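# Find amber-lit server fault or park at charger

## Task

Inspect the servers along the aisle for one whose front display glows amber rather than blue. If there is one, finish facing its cabinet so that this server sits exactly at the centre of the head camera image. The frame must also show that server's front from roughly its midpoint up to its display, with the entire display visible. The server and its display must be seen head-on, at most slightly angled, sharp, and with nothing blocking the view. If no server shows amber, finish parked within the taped charging area beside the wall charger, with no part of the robot touching or overhanging the tape and with the robot's front or back squarely facing the wall. In both cases the plastic tote must still be upright at the end, and the robot must not topple or finish tilted.

## Robot and tools

Robot: a Hello Robot Stretch 3. It has a two-wheeled differential base (0.33 m long, 0.34 m wide, rounded rear) that turns about the point between its drive wheels, 0.05 m behind the front edge. A mast carries a lift, and a telescoping arm sticks out to the robot's RIGHT. The base cannot slide sideways, so reaching forward means driving. With the arm retracted and the wrist folded, a turn on the spot sweeps a radius of 0.28 m. A head on the mast carries head_camera and nav_camera, and wrist_camera rides on the gripper.

Frames: all positions are in metres. The base frame has its origin on the floor midway between the drive wheels, with x forward, y left and z up. hand_pose is the fingertip pinch point in this frame. base_odometry is the base frame relative to where it stood at the scene start. It counts only wheel rotation, so wheel slip reads as travel. Heading is in radians, positive counterclockwise, within -3.142..3.142. If turned_by_wheels and turned_by_imu disagree by more than 0.15 rad, believe turned_by_imu. base_tilt gives forward and right lean in degrees; expect a few degrees of fixed bias.

move: performs one action and returns state plus images. Choose either "base", "joints" or both (optionally with "speeds", "pace", "contact_limits"), or send {"servos": "reboot"} alone.
- base: an object holding exactly one key. translate_m is a relative drive in metres, from -3 to 3, with positive going forward. rotate_rad is a relative turn in place in radians, from -6.4 to 6.4, with positive turning left. Each is counted from the base position in the latest reported state.
- joints: an object of absolute targets, keyed by joint name. lift_m is 0 to 1.1 m. arm_m is 0 to 0.52 m extension. wrist_yaw_rad is -1.345 to 4.42; 0 lies along the arm and positive swings toward the front. wrist_pitch_rad is -1.57 to 0.451; negative tips the fingers down. wrist_roll_rad is -2.911 to 2.918. gripper_m is -0.089 to 0.179, and larger means more open. head_pan_rad is -3.953 to 1.73: 0 faces forward, positive turns left, and -1.57 looks along the arm. head_tilt_rad is -1.53 to 0.419, and negative looks down.
- pace: "default" or "max". Default/max base speeds are 0.12/0.30 m/s and 0.76/1.90 rad/s. The base is capped at 0.10 m/s and 0.63 rad/s unless lift_m < 0.30, arm_m < 0.03 and wrist_yaw_rad > 2.54 all hold.
- speeds: per-key top speeds, no higher than the max pace.
- contact_limits: give each one only next to its own command. arm_m, translate_m and rotate_rad take a motor_effort percentage, 1 to 100. lift_m takes {"down": n, "up": n} with n from 1 to 100; values below about 12 may trip during free motion. A base move has no contact stop unless you set one.
All motions in a single action start at once. Motions continue between calls, and a joint you leave out may keep pushing toward its earlier target. Any single move is cut off after 14 s (time_out).
- cameras: a list drawn from head_camera, nav_camera, wrist_camera, all. Omitting it gives every camera; [] gives none.
- blocking: true or omitted means the call waits until everything rests. false means it returns after about 0.5 s while motion continues; check progress with wait(0).
A call with an unknown key is invalid. A call with an out-of-range value is refused, and then the later move/wait/finished_scene calls in that same reply are skipped. The same skipping happens after an uncommanded stop.

wait(seconds 0-10, cameras): commands nothing and returns early once moves come to rest. stop(cameras): brakes every running motion, and braked joints report "stopped". zoom_image(camera, region [x0,y0,x1,y1] in pixels, at most 504x504): gives an enlarged crop of that camera's latest image. read_manual(section "licences"): returns licence text only. finished_scene(scene): ends the scene, irreversibly.

Results: the "move" line reads "done", or else the worst status among the motions. base_status and joint_status use moving, done, off_target (came to rest short, possibly still pushing), contact_stop (the lift or arm goes slack until you command it again), time_out and torque_fault. on_its_own lists whatever the robot did unprompted; a "held at" value there is a target, not a reading. motor_effort is in percent with the peak in brackets; effort outside the rest range means something is pushing or carrying a load. lidar_m holds 12 sectors of 30 degrees each, counterclockwise from straight ahead (4th left, 7th behind, 10th right), sensing at 0.17 m height over 0.15-12 m. "-" means nothing detected, or something nearer than 0.15 m. wrist_depth_mm (45-1000) and head_depth_mm (280-4000) are 7x7 grids of median depths in mm. The "pictures" line gives the order of the images.

Cameras: head_camera images arrive rotated, so rotate them a quarter turn clockwise to view them upright. nav_camera images need a quarter turn counterclockwise. Use head_pan_rad and head_tilt_rad to aim both cameras, and check the amber or blue displays with zoom_image.

Cautions: the simulation keeps advancing while you compose replies. The wrist and head have no contact stop; after prolonged straining they switch off with torque_fault, and then {"servos": "reboot"} is needed. Before folding the wrist (yaw near 3.0) or unfolding it, put lift_m between 0.32 and 0.95, pitch at -0.4 and roll near 0. When yaw is below -0.4, keep pitch at -0.5 or lower. Pushing on something rigid with the gripper above about 0.45 m, or driving while the gripper is snagged, can tip the robot. If base_tilt shows a lean, back the gripper off. Do not knock over the tote, and avoid collisions, slams, drops and hard shoves.

Each tool is called after ">>>" as name([rows], argument=value, ...), one row to a line, values as JSON.

## Session

>>> move()

Scene clock: 0.00 s.
base_odometry: x=+0.000 y=+0.000 heading=+0.000
turned_by_wheels: +0.000
turned_by_imu: +0.000
base_tilt: forward=+1.1 right=-1.6
lidar_m: 0.87 1.47 1.30 0.85 0.78 0.79 0.99 2.04 1.23 1.36 2.66 0.85
head_depth_mm: 777 776 783 785 784 906 912 / 857 849 843 836 829 822 818 / 974 965 957 947 943 931 926 / 1597 1118 1106 1097 1087 1072 1058 / 1762 1329 1310 1292 1274 1264 1244 / 1646 1631 1619 1576 1561 1536 1511 / 1543 1545 1563 1581 1596 1604 1615
base_status: not commanded
joint_positions: lift_m=+0.445 arm_m=+0.001 wrist_yaw_rad=+2.826 wrist_pitch_rad=-0.448 wrist_roll_rad=+0.000 gripper_m=+0.037 head_pan_rad=+0.000 head_tilt_rad=-0.003
joint_status: not commanded
measured_speeds: all 0
motor_effort: left_wheel=-0.3 right_wheel=-0.3 lift_m=+21.6 arm_m=-3.7 wrist_yaw_rad=+0.2 wrist_pitch_rad=+3.0 wrist_roll_rad=+0.1 gripper_m=+0.1 head_pan_rad=+0.7 head_tilt_rad=+7.3
hand_pose: x=+0.0471 y=+0.0640 z=+0.4511 quat_wxyz=(+0.264, +0.705, +0.047, +0.656) (m; base frame)
wrist_depth_mm: 675 - - - - - - / 156 - - - - - - / 151 - - - - - - / 161 183 - - - - - / 175 188 151 150 150 - - / - 211 129 - 126 - - / - 219 110 - - 91 -
pictures: head_camera (sideways), nav_camera (sideways), wrist_camera
Images, in order (width x height): head_camera 896x504, nav_camera 672x504, wrist_camera 644x364.

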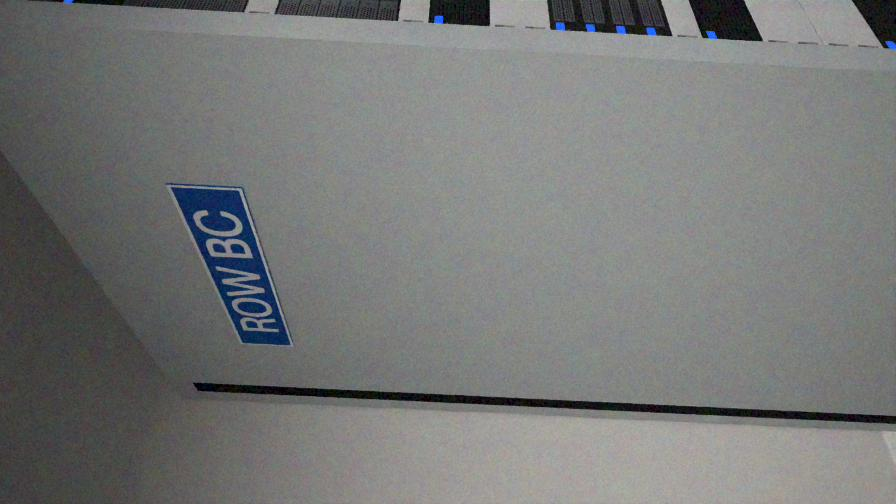

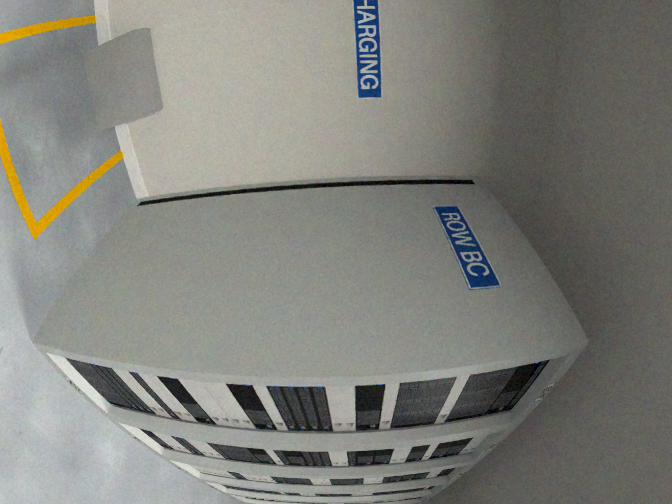

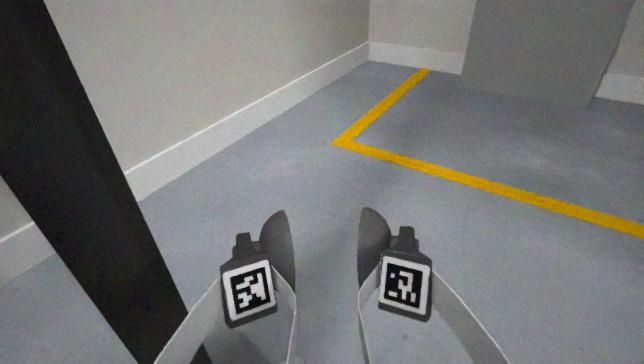

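>>> move(joints={"head_pan_rad": -0.9, "head_tilt_rad": -0.35}, cameras=["head_camera","nav_camera"])

>>> move(joints={"head_pan_rad": 1.2, "head_tilt_rad": -0.35}, cameras=["nav_camera"])

>>> move(joints={"head_pan_rad": -2.2, "head_tilt_rad": -0.35}, cameras=["nav_camera"])

>>> move(joints={"head_pan_rad": -3.6, "head_tilt_rad": -0.35}, cameras=["nav_camera"])

Scene clock: 6.83 s.
move: done
base_odometry: x=+0.000 y=+0.000 heading=+0.000
turned_by_wheels: +0.000
turned_by_imu: +0.001
base_tilt: forward=+0.9 right=-1.6
lidar_m: 0.87 1.47 1.29 0.85 0.78 0.79 0.99 2.04 1.23 1.35 2.65 0.85
head_depth_mm: 3394 3293 3037 3070 2490 1819 1428 / 3444 3579 3851 3796 2464 1794 1414 / 3522 3627 3908 3809 2427 1789 1411 / 3429 3609 3901 3775 2426 1777 1408 / 3427 3586 3828 3456 2376 1762 1390 / 2072 2120 2245 2301 2128 1747 1386 / 1420 1462 1494 1390 1438 1542 1375
base_status: not commanded
joint_positions: lift_m=+0.445 arm_m=+0.001 wrist_yaw_rad=+2.826 wrist_pitch_rad=-0.448 wrist_roll_rad=+0.000 gripper_m=+0.037 head_pan_rad=-0.919 head_tilt_rad=-0.350
joint_status: all done
measured_speeds: all 0
motor_effort: left_wheel=-0.5(1.4) right_wheel=-0.3(0.7) lift_m=+27.3(27.6) arm_m=-8.5(8.5) wrist_yaw_rad=-0.3(0.6) wrist_pitch_rad=+2.7(3.3) wrist_roll_rad=+0.1(0.3) gripper_m=-0.2(0.5) head_pan_rad=-0.8(4.5) head_tilt_rad=-3.2(6.5)
hand_pose: x=+0.0471 y=+0.0640 z=+0.4511 quat_wxyz=(+0.264, +0.705, +0.047, +0.656) (m; base frame)
wrist_depth_mm: 693 - - - - - - / 156 - - - - - - / 150 - - - - - - / 161 183 - - - - - / 175 187 151 149 149 - - / - 212 128 - 126 - - / - 221 110 - - 91 -
pictures: head_camera (sideways), nav_camera (sideways)
Images, in order (width x height): head_camera 896x504, nav_camera 672x504.

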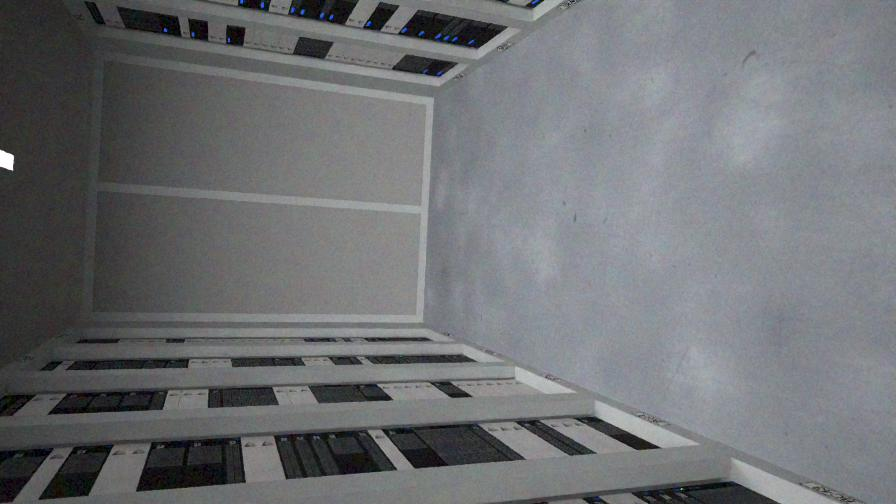

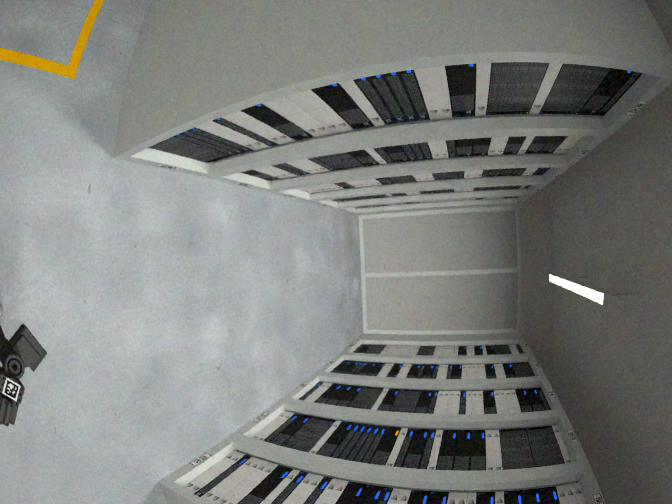

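Scene clock: 8.23 s.
move: done
base_odometry: x=+0.000 y=+0.000 heading=+0.000
turned_by_wheels: +0.000
turned_by_imu: +0.000
base_tilt: forward=+1.0 right=-1.5
lidar_m: 0.87 1.47 1.30 0.85 0.78 0.79 0.99 2.04 1.22 1.35 2.65 0.85
head_depth_mm: 1379 1458 1518 1618 1712 1630 1422 / 1456 1543 1632 1739 1855 1798 1413 / 1353 1481 1624 1809 1968 1775 1404 / 1150 1244 1349 1481 1665 1713 1398 / 1008 1078 1154 1249 1365 1482 1390 / 893 945 1000 1081 1157 1254 1304 / 803 840 893 948 1009 1083 1165
base_status: not commanded
joint_positions: lift_m=+0.445 arm_m=+0.001 wrist_yaw_rad=+2.826 wrist_pitch_rad=-0.448 wrist_roll_rad=+0.000 gripper_m=+0.037 head_pan_rad=+1.236 head_tilt_rad=-0.350
joint_status: all done
measured_speeds: all 0
motor_effort: left_wheel=-0.8(1.3) right_wheel=-0.2(0.7) lift_m=+29.3(29.6) arm_m=-10.0(10.3) wrist_yaw_rad=+0.0(0.7) wrist_pitch_rad=+2.7(3.0) wrist_roll_rad=+0.5(0.5) gripper_m=+0.5(0.5) head_pan_rad=-1.7(6.1) head_tilt_rad=-1.5(4.7)
hand_pose: x=+0.0471 y=+0.0640 z=+0.4511 quat_wxyz=(+0.264, +0.705, +0.047, +0.656) (m; base frame)
wrist_depth_mm: 681 - - - - - - / 156 - - - - - - / 151 - - - - - - / 160 182 - - - - - / 175 188 151 150 150 - - / - 211 129 - 126 - - / - 220 110 - - 91 -
pictures: nav_camera (sideways)
Images, in order (width x height): nav_camera 672x504.

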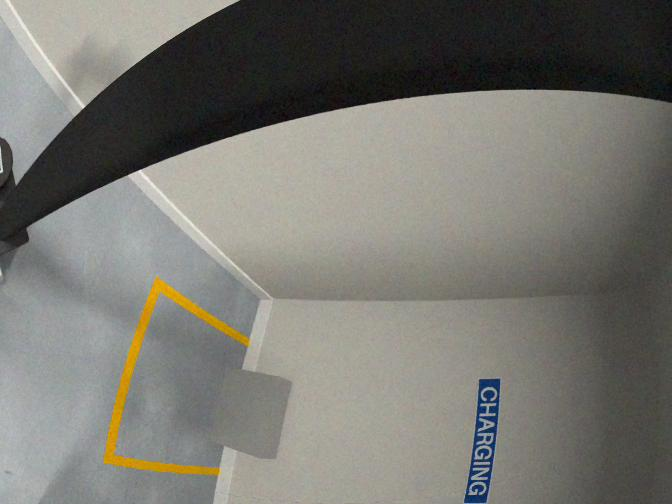

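Scene clock: 11.23 s.
move: done
base_odometry: x=+0.000 y=+0.000 heading=+0.000
turned_by_wheels: +0.000
turned_by_imu: +0.001
base_tilt: forward=+1.0 right=-1.7
lidar_m: 0.87 1.47 1.29 0.85 0.78 0.79 0.99 2.04 1.23 1.35 2.65 0.85
head_depth_mm: 1749 1857 1990 2114 2237 1801 1425 / 1810 1930 2044 2216 2313 1804 1418 / 1875 1981 2120 2271 2353 1782 1413 / 1888 2021 2167 2345 2412 1769 1397 / 1488 1598 1722 1848 2004 1753 1395 / 1190 1265 1333 1422 1507 1574 1381 / 1008 1082 1168 1266 1389 1552 1379
base_status: not commanded
joint_positions: lift_m=+0.445 arm_m=+0.001 wrist_yaw_rad=+2.826 wrist_pitch_rad=-0.448 wrist_roll_rad=+0.000 gripper_m=+0.037 head_pan_rad=-2.212 head_tilt_rad=-0.350
joint_status: all done
measured_speeds: translate_m=+0.000 rotate_rad=+0.000 lift_m=+0.000 arm_m=+0.000 wrist_yaw_rad=+0.000 wrist_pitch_rad=+0.000 wrist_roll_rad=+0.000 head_pan_rad=+0.024 head_tilt_rad=+0.000
motor_effort: left_wheel=+0.4(2.1) right_wheel=-0.3(0.9) lift_m=+34.0(34.0) arm_m=-13.5(13.9) wrist_yaw_rad=-0.1(0.6) wrist_pitch_rad=+2.9(3.1) wrist_roll_rad=+0.1(0.3) gripper_m=-0.1(0.9) head_pan_rad=+2.6(4.3) head_tilt_rad=-1.6(4.7)
hand_pose: x=+0.0471 y=+0.0640 z=+0.4511 quat_wxyz=(+0.264, +0.705, +0.047, +0.656) (m; base frame)
wrist_depth_mm: 679 - - - - - - / 156 - - - - - - / 151 - - - - - - / 161 182 - - - - - / 175 187 151 151 150 - - / - 210 128 - 126 - - / - 220 110 - - 92 -
pictures: nav_camera (sideways)
Images, in order (width x height): nav_camera 672x504.

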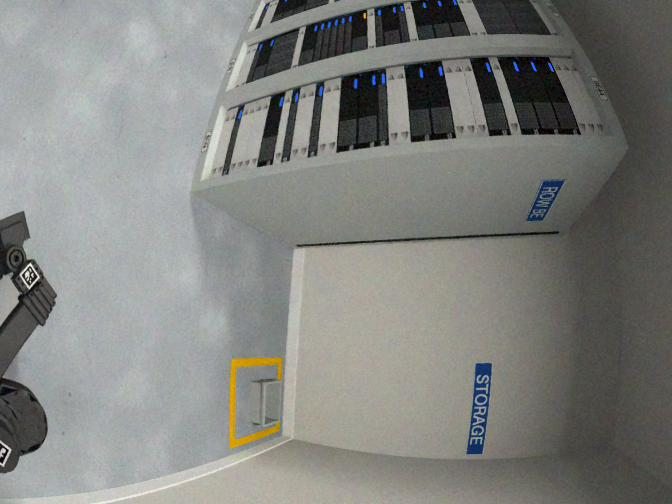

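Scene clock: 12.40 s.
move: done
base_odometry: x=+0.000 y=+0.000 heading=+0.000
turned_by_wheels: +0.000
turned_by_imu: +0.000
base_tilt: forward=+0.7 right=-1.5
lidar_m: 0.87 1.47 1.29 0.85 0.78 0.79 0.99 2.04 1.23 1.35 2.66 0.85
head_depth_mm: 621 657 696 741 792 850 912 / 650 691 730 781 839 898 976 / 681 723 771 823 884 956 1041 / 713 763 812 876 943 1029 1121 / 752 803 862 930 1007 1107 1217 / 789 848 918 992 1080 1192 1294 / 837 901 975 1065 1172 1291 1368
base_status: not commanded
joint_positions: lift_m=+0.445 arm_m=+0.001 wrist_yaw_rad=+2.826 wrist_pitch_rad=-0.448 wrist_roll_rad=+0.000 gripper_m=+0.037 head_pan_rad=-3.632 head_tilt_rad=-0.350
joint_status: all done
measured_speeds: all 0
motor_effort: left_wheel=+0.4(1.2) right_wheel=-0.4(0.9) lift_m=+35.3(35.8) arm_m=-14.5(15.0) wrist_yaw_rad=+0.2(0.7) wrist_pitch_rad=+2.5(3.0) wrist_roll_rad=+0.1(0.3) gripper_m=+0.0(0.5) head_pan_rad=+1.9(5.0) head_tilt_rad=-1.8(3.9)
hand_pose: x=+0.0471 y=+0.0640 z=+0.4511 quat_wxyz=(+0.264, +0.705, +0.047, +0.656) (m; base frame)
wrist_depth_mm: 684 - - - - - - / 156 - - - - - - / 150 - - - - - - / 161 182 - - - - - / 175 188 151 151 150 - - / - 212 129 - 126 - - / - 220 109 - - 91 -
pictures: nav_camera (sideways)
Images, in order (width x height): nav_camera 672x504.

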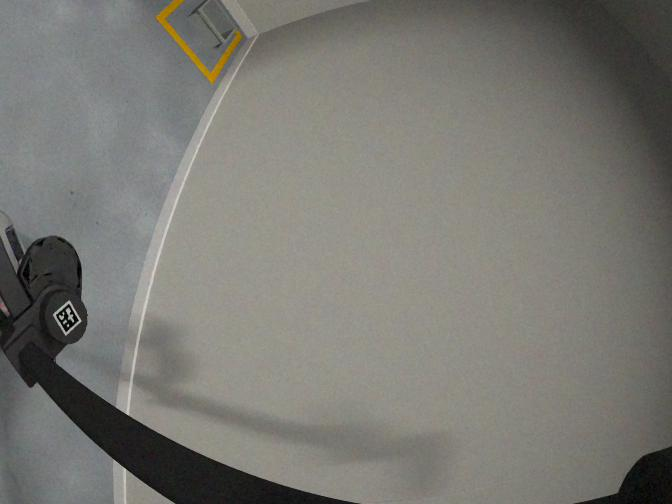

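>>> move(joints={"head_pan_rad": -1.45, "head_tilt_rad": -0.1}, cameras=["head_camera","nav_camera"])

>>> zoom_image(camera="nav_camera", region=[150, 100, 650, 500])

Scene clock: 26.60 s.
move: done
base_odometry: x=+0.000 y=+0.000 heading=+0.000
turned_by_wheels: +0.000
turned_by_imu: +0.001
base_tilt: forward=+0.7 right=-1.7
lidar_m: 0.87 1.47 1.29 0.85 0.78 0.79 0.99 2.04 1.23 1.35 2.65 0.85
head_depth_mm: 1329 1312 1312 1326 1328 1330 1333 / 1941 1495 1523 1517 1528 1527 1547 / 2196 1762 1768 1787 1788 1710 1710 / 2207 2240 2082 2108 2126 2141 1819 / 2231 3109 2586 2636 2702 2493 1785 / 2276 3771 3623 3769 3437 2485 1793 / 2150 3599 3800 3788 3820 2432 1775
base_status: not commanded
joint_positions: lift_m=+0.445 arm_m=+0.001 wrist_yaw_rad=+2.826 wrist_pitch_rad=-0.448 wrist_roll_rad=+0.000 gripper_m=+0.037 head_pan_rad=-1.438 head_tilt_rad=-0.100
joint_status: all done
measured_speeds: translate_m=+0.000 rotate_rad=+0.000 lift_m=+0.000 arm_m=+0.000 wrist_yaw_rad=+0.000 wrist_pitch_rad=+0.000 wrist_roll_rad=+0.000 head_pan_rad=-0.024 head_tilt_rad=+0.000
motor_effort: left_wheel=+1.1(1.5) right_wheel=-0.4(0.8) lift_m=+36.8(37.5) arm_m=-16.3(17.2) wrist_yaw_rad=-0.3(0.7) wrist_pitch_rad=+2.9(3.2) wrist_roll_rad=+0.0(0.4) gripper_m=+0.4(0.6) head_pan_rad=-3.8(4.4) head_tilt_rad=+6.1(9.3)
hand_pose: x=+0.0471 y=+0.0640 z=+0.4511 quat_wxyz=(+0.264, +0.705, +0.047, +0.656) (m; base frame)
wrist_depth_mm: 688 - - - - - - / 155 - - - - - - / 150 - - - - - - / 161 183 - - - - - / 175 188 151 150 150 - - / - 210 129 - 126 - - / - 221 110 - - 91 -
pictures: head_camera (sideways), nav_camera (sideways)
Images, in order (width x height): head_camera 896x504, nav_camera 672x504.

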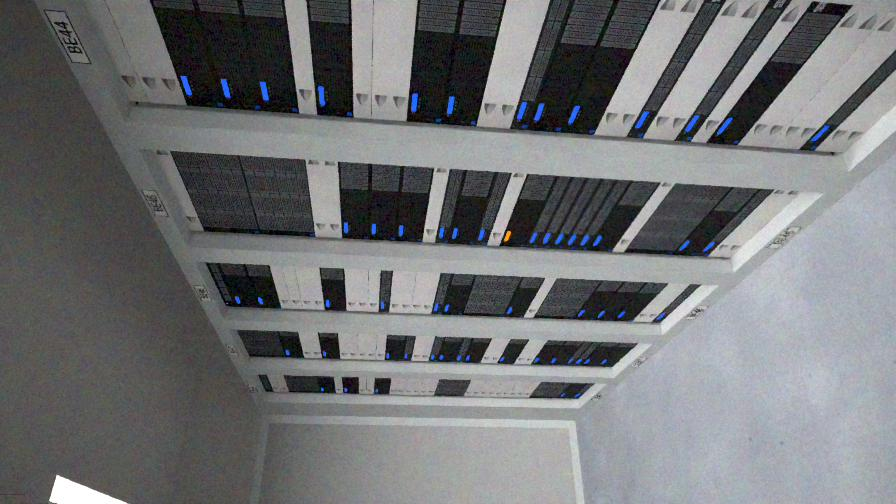

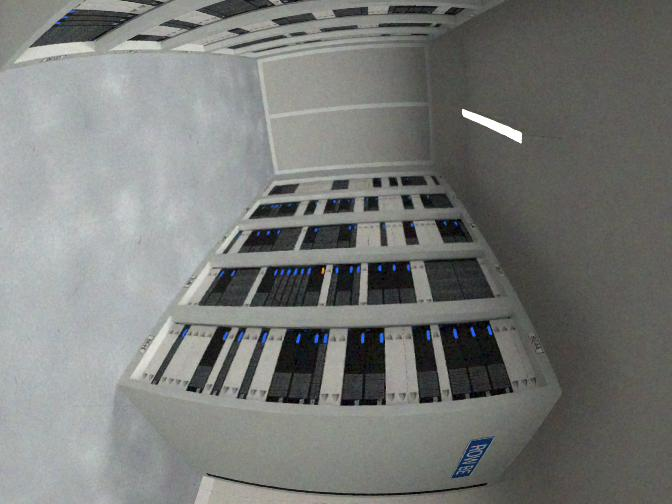

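Scaled by 1.008 from the camera's 672x504 image, which has a finer 792x594 frame.

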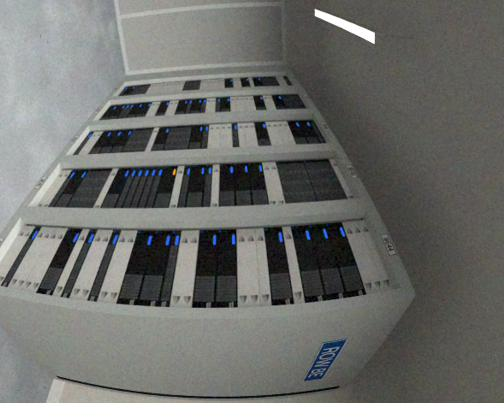

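>>> move(base={"rotate_rad": -0.97}, joints={"lift_m": 0.28, "head_pan_rad": -1.57, "head_tilt_rad": -0.37}, pace="max", cameras=[])

>>> move(base={"translate_m": 1.68}, pace="max")

Scene clock: 52.53 s.
move: done
base_odometry: x=+0.000 y=+0.000 heading=-0.970
turned_by_wheels: -0.970
turned_by_imu: -0.985
base_tilt: forward=+1.1 right=-1.5
lidar_m: 2.49 0.85 0.93 1.47 1.18 0.83 0.78 0.80 1.05 2.15 1.23 1.44
head_depth_mm: 1826 1936 1996 1971 1940 1725 1400 / 1839 1961 2146 2298 2321 1765 1387 / 1834 1976 2114 2288 2224 1744 1385 / 1826 1946 2090 2272 2321 1733 1387 / 1815 1940 2103 2266 2308 1715 1376 / 1804 1946 2087 2269 2285 1706 1367 / 1804 1920 2061 2201 2176 1698 1360
base_status: done
joint_positions: lift_m=+0.280 arm_m=+0.001 wrist_yaw_rad=+2.826 wrist_pitch_rad=-0.450 wrist_roll_rad=+0.000 gripper_m=+0.037 head_pan_rad=-1.573 head_tilt_rad=-0.370
joint_status: all done
measured_speeds: all 0
motor_effort: left_wheel=+8.4(18.0) right_wheel=-8.7(16.8) lift_m=+20.8(32.2) arm_m=-15.5(16.9) wrist_yaw_rad=+0.3(0.7) wrist_pitch_rad=+3.2(3.5) wrist_roll_rad=+0.0(0.4) gripper_m=+0.5(0.5) head_pan_rad=+0.2(3.6) head_tilt_rad=-2.2(5.5)
hand_pose: x=+0.0471 y=+0.0638 z=+0.2856 quat_wxyz=(+0.264, +0.705, +0.048, +0.656) (m; base frame)
wrist_depth_mm: - - - - - - 873 / 158 - - - - 865 908 / 150 - - - - - - / 162 176 - - - - - / 176 187 152 150 150 - - / - 210 129 148 126 - - / 260 230 251 253 - 91 -
pictures: none
No camera images: "cameras" was empty.

Scene clock: 59.53 s.
move: done
base_odometry: x=+0.950 y=-1.385 heading=-0.969
turned_by_wheels: +0.000
turned_by_imu: +0.011
base_tilt: forward=+0.9 right=-1.6
lidar_m: 2.25 0.95 0.61 0.60 0.65 0.86 2.46 2.53 0.99 0.94 0.95 1.25
head_depth_mm: 813 854 905 969 1058 1217 1319 / 813 867 934 1021 1097 1189 1276 / 810 866 936 1013 1107 1217 1309 / 809 868 930 1011 1106 1206 1299 / 807 863 927 1006 1097 1207 1287 / 770 824 887 950 1043 1145 1259 / 764 832 901 990 1092 1201 1280
base_status: done
joint_positions: lift_m=+0.280 arm_m=+0.001 wrist_yaw_rad=+2.826 wrist_pitch_rad=-0.450 wrist_roll_rad=+0.000 gripper_m=+0.037 head_pan_rad=-1.570 head_tilt_rad=-0.370
joint_status: not commanded
measured_speeds: all 0
motor_effort: left_wheel=+4.4(16.7) right_wheel=+1.9(9.4) lift_m=+32.1(37.5) arm_m=-14.7(16.6) wrist_yaw_rad=+0.6(1.0) wrist_pitch_rad=+3.3(3.6) wrist_roll_rad=+0.1(0.4) gripper_m=-0.2(0.8) head_pan_rad=+2.8(4.0) head_tilt_rad=-2.3(3.0)
hand_pose: x=+0.0471 y=+0.0638 z=+0.2856 quat_wxyz=(+0.264, +0.705, +0.048, +0.656) (m; base frame)
wrist_depth_mm: 532 573 621 645 778 828 988 / 158 623 679 709 843 907 - / 151 670 715 733 - - - / 160 649 711 - - - - / 176 187 151 150 150 - - / - 212 129 148 126 - - / 261 230 250 253 - 91 -
pictures: head_camera (sideways), nav_camera (sideways), wrist_camera
Images, in order (width x height): head_camera 896x504, nav_camera 672x504, wrist_camera 644x364.

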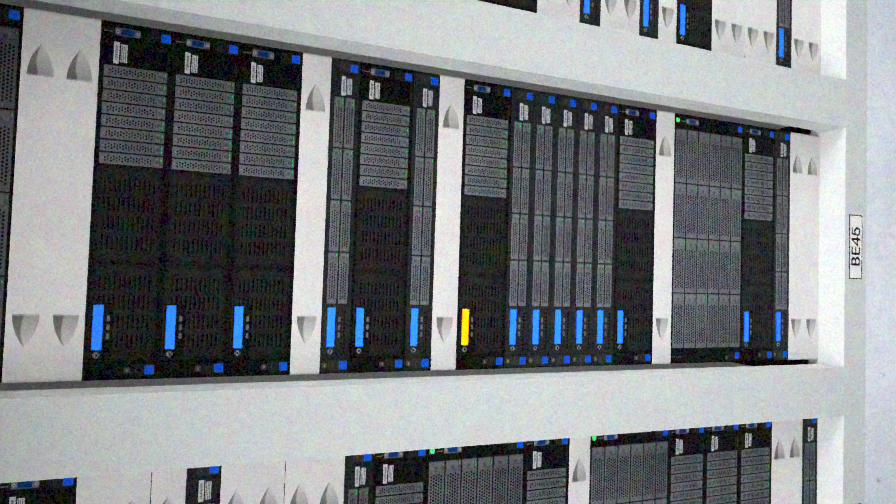

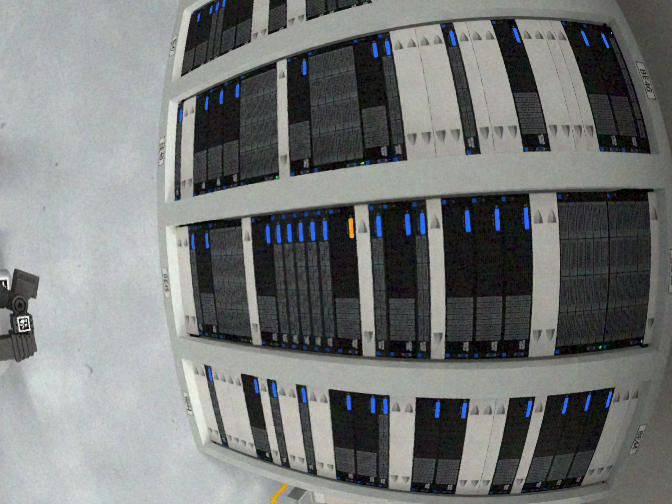

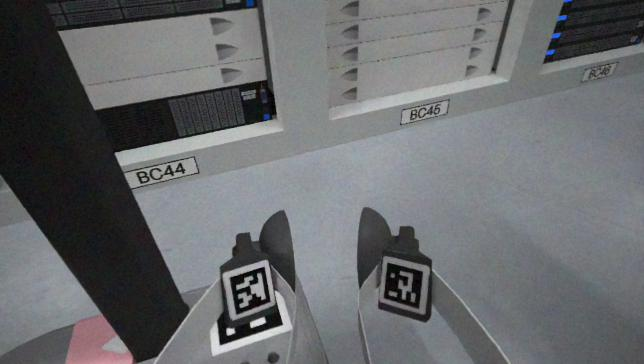

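>>> move(joints={"head_tilt_rad": -0.43}, cameras=["head_camera"])

>>> finished_scene(scene=1)

Scene clock: 66.40 s.
move: done
base_odometry: x=+0.950 y=-1.385 heading=-0.969
turned_by_wheels: +0.000
turned_by_imu: +0.001
base_tilt: forward=+1.0 right=-1.7
lidar_m: 2.25 0.95 0.61 0.60 0.65 0.86 2.46 2.53 0.98 0.94 0.94 1.25
head_depth_mm: 804 850 918 991 1126 1319 1338 / 804 867 946 1045 1142 1259 1321 / 802 868 949 1037 1156 1306 1333 / 799 866 944 1042 1157 1294 1321 / 798 859 943 1035 1146 1291 1309 / 764 827 901 986 1089 1232 1301 / 762 839 922 1028 1141 1285 1301
base_status: not commanded
joint_positions: lift_m=+0.280 arm_m=+0.001 wrist_yaw_rad=+2.826 wrist_pitch_rad=-0.450 wrist_roll_rad=+0.000 gripper_m=+0.037 head_pan_rad=-1.570 head_tilt_rad=-0.431
joint_status: all done
measured_speeds: all 0
motor_effort: left_wheel=+4.6(6.1) right_wheel=+1.9(2.4) lift_m=+18.0(19.3) arm_m=-13.7(14.3) wrist_yaw_rad=-0.2(0.5) wrist_pitch_rad=+2.8(3.2) wrist_roll_rad=+0.1(0.3) gripper_m=+0.3(0.6) head_pan_rad=+2.3(3.1) head_tilt_rad=-2.2(4.7)
hand_pose: x=+0.0471 y=+0.0638 z=+0.2856 quat_wxyz=(+0.264, +0.705, +0.048, +0.656) (m; base frame)
wrist_depth_mm: 535 577 614 649 770 843 - / 158 637 685 708 839 925 - / 151 678 718 723 - - - / 162 657 721 - - - - / 175 189 151 150 150 - - / - 212 129 148 126 - - / 259 231 249 253 - 91 -
pictures: head_camera (sideways)
Images, in order (width x height): head_camera 896x504.

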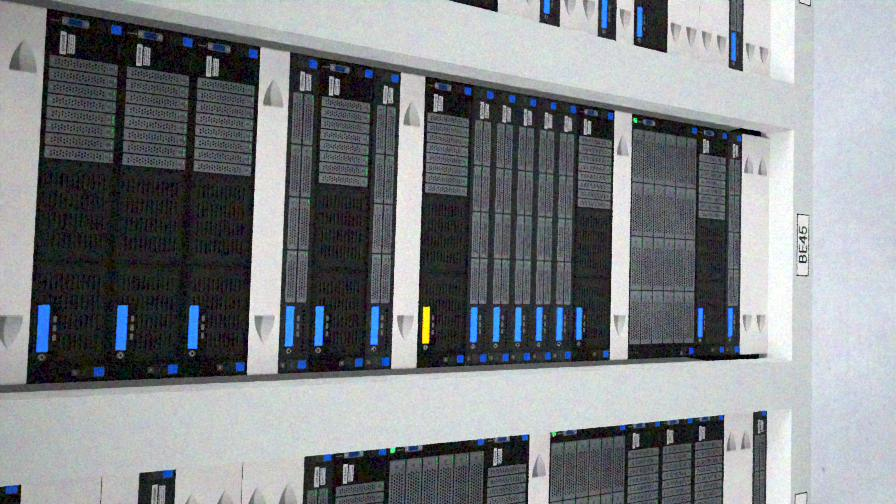

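The scene is finished: the task was done.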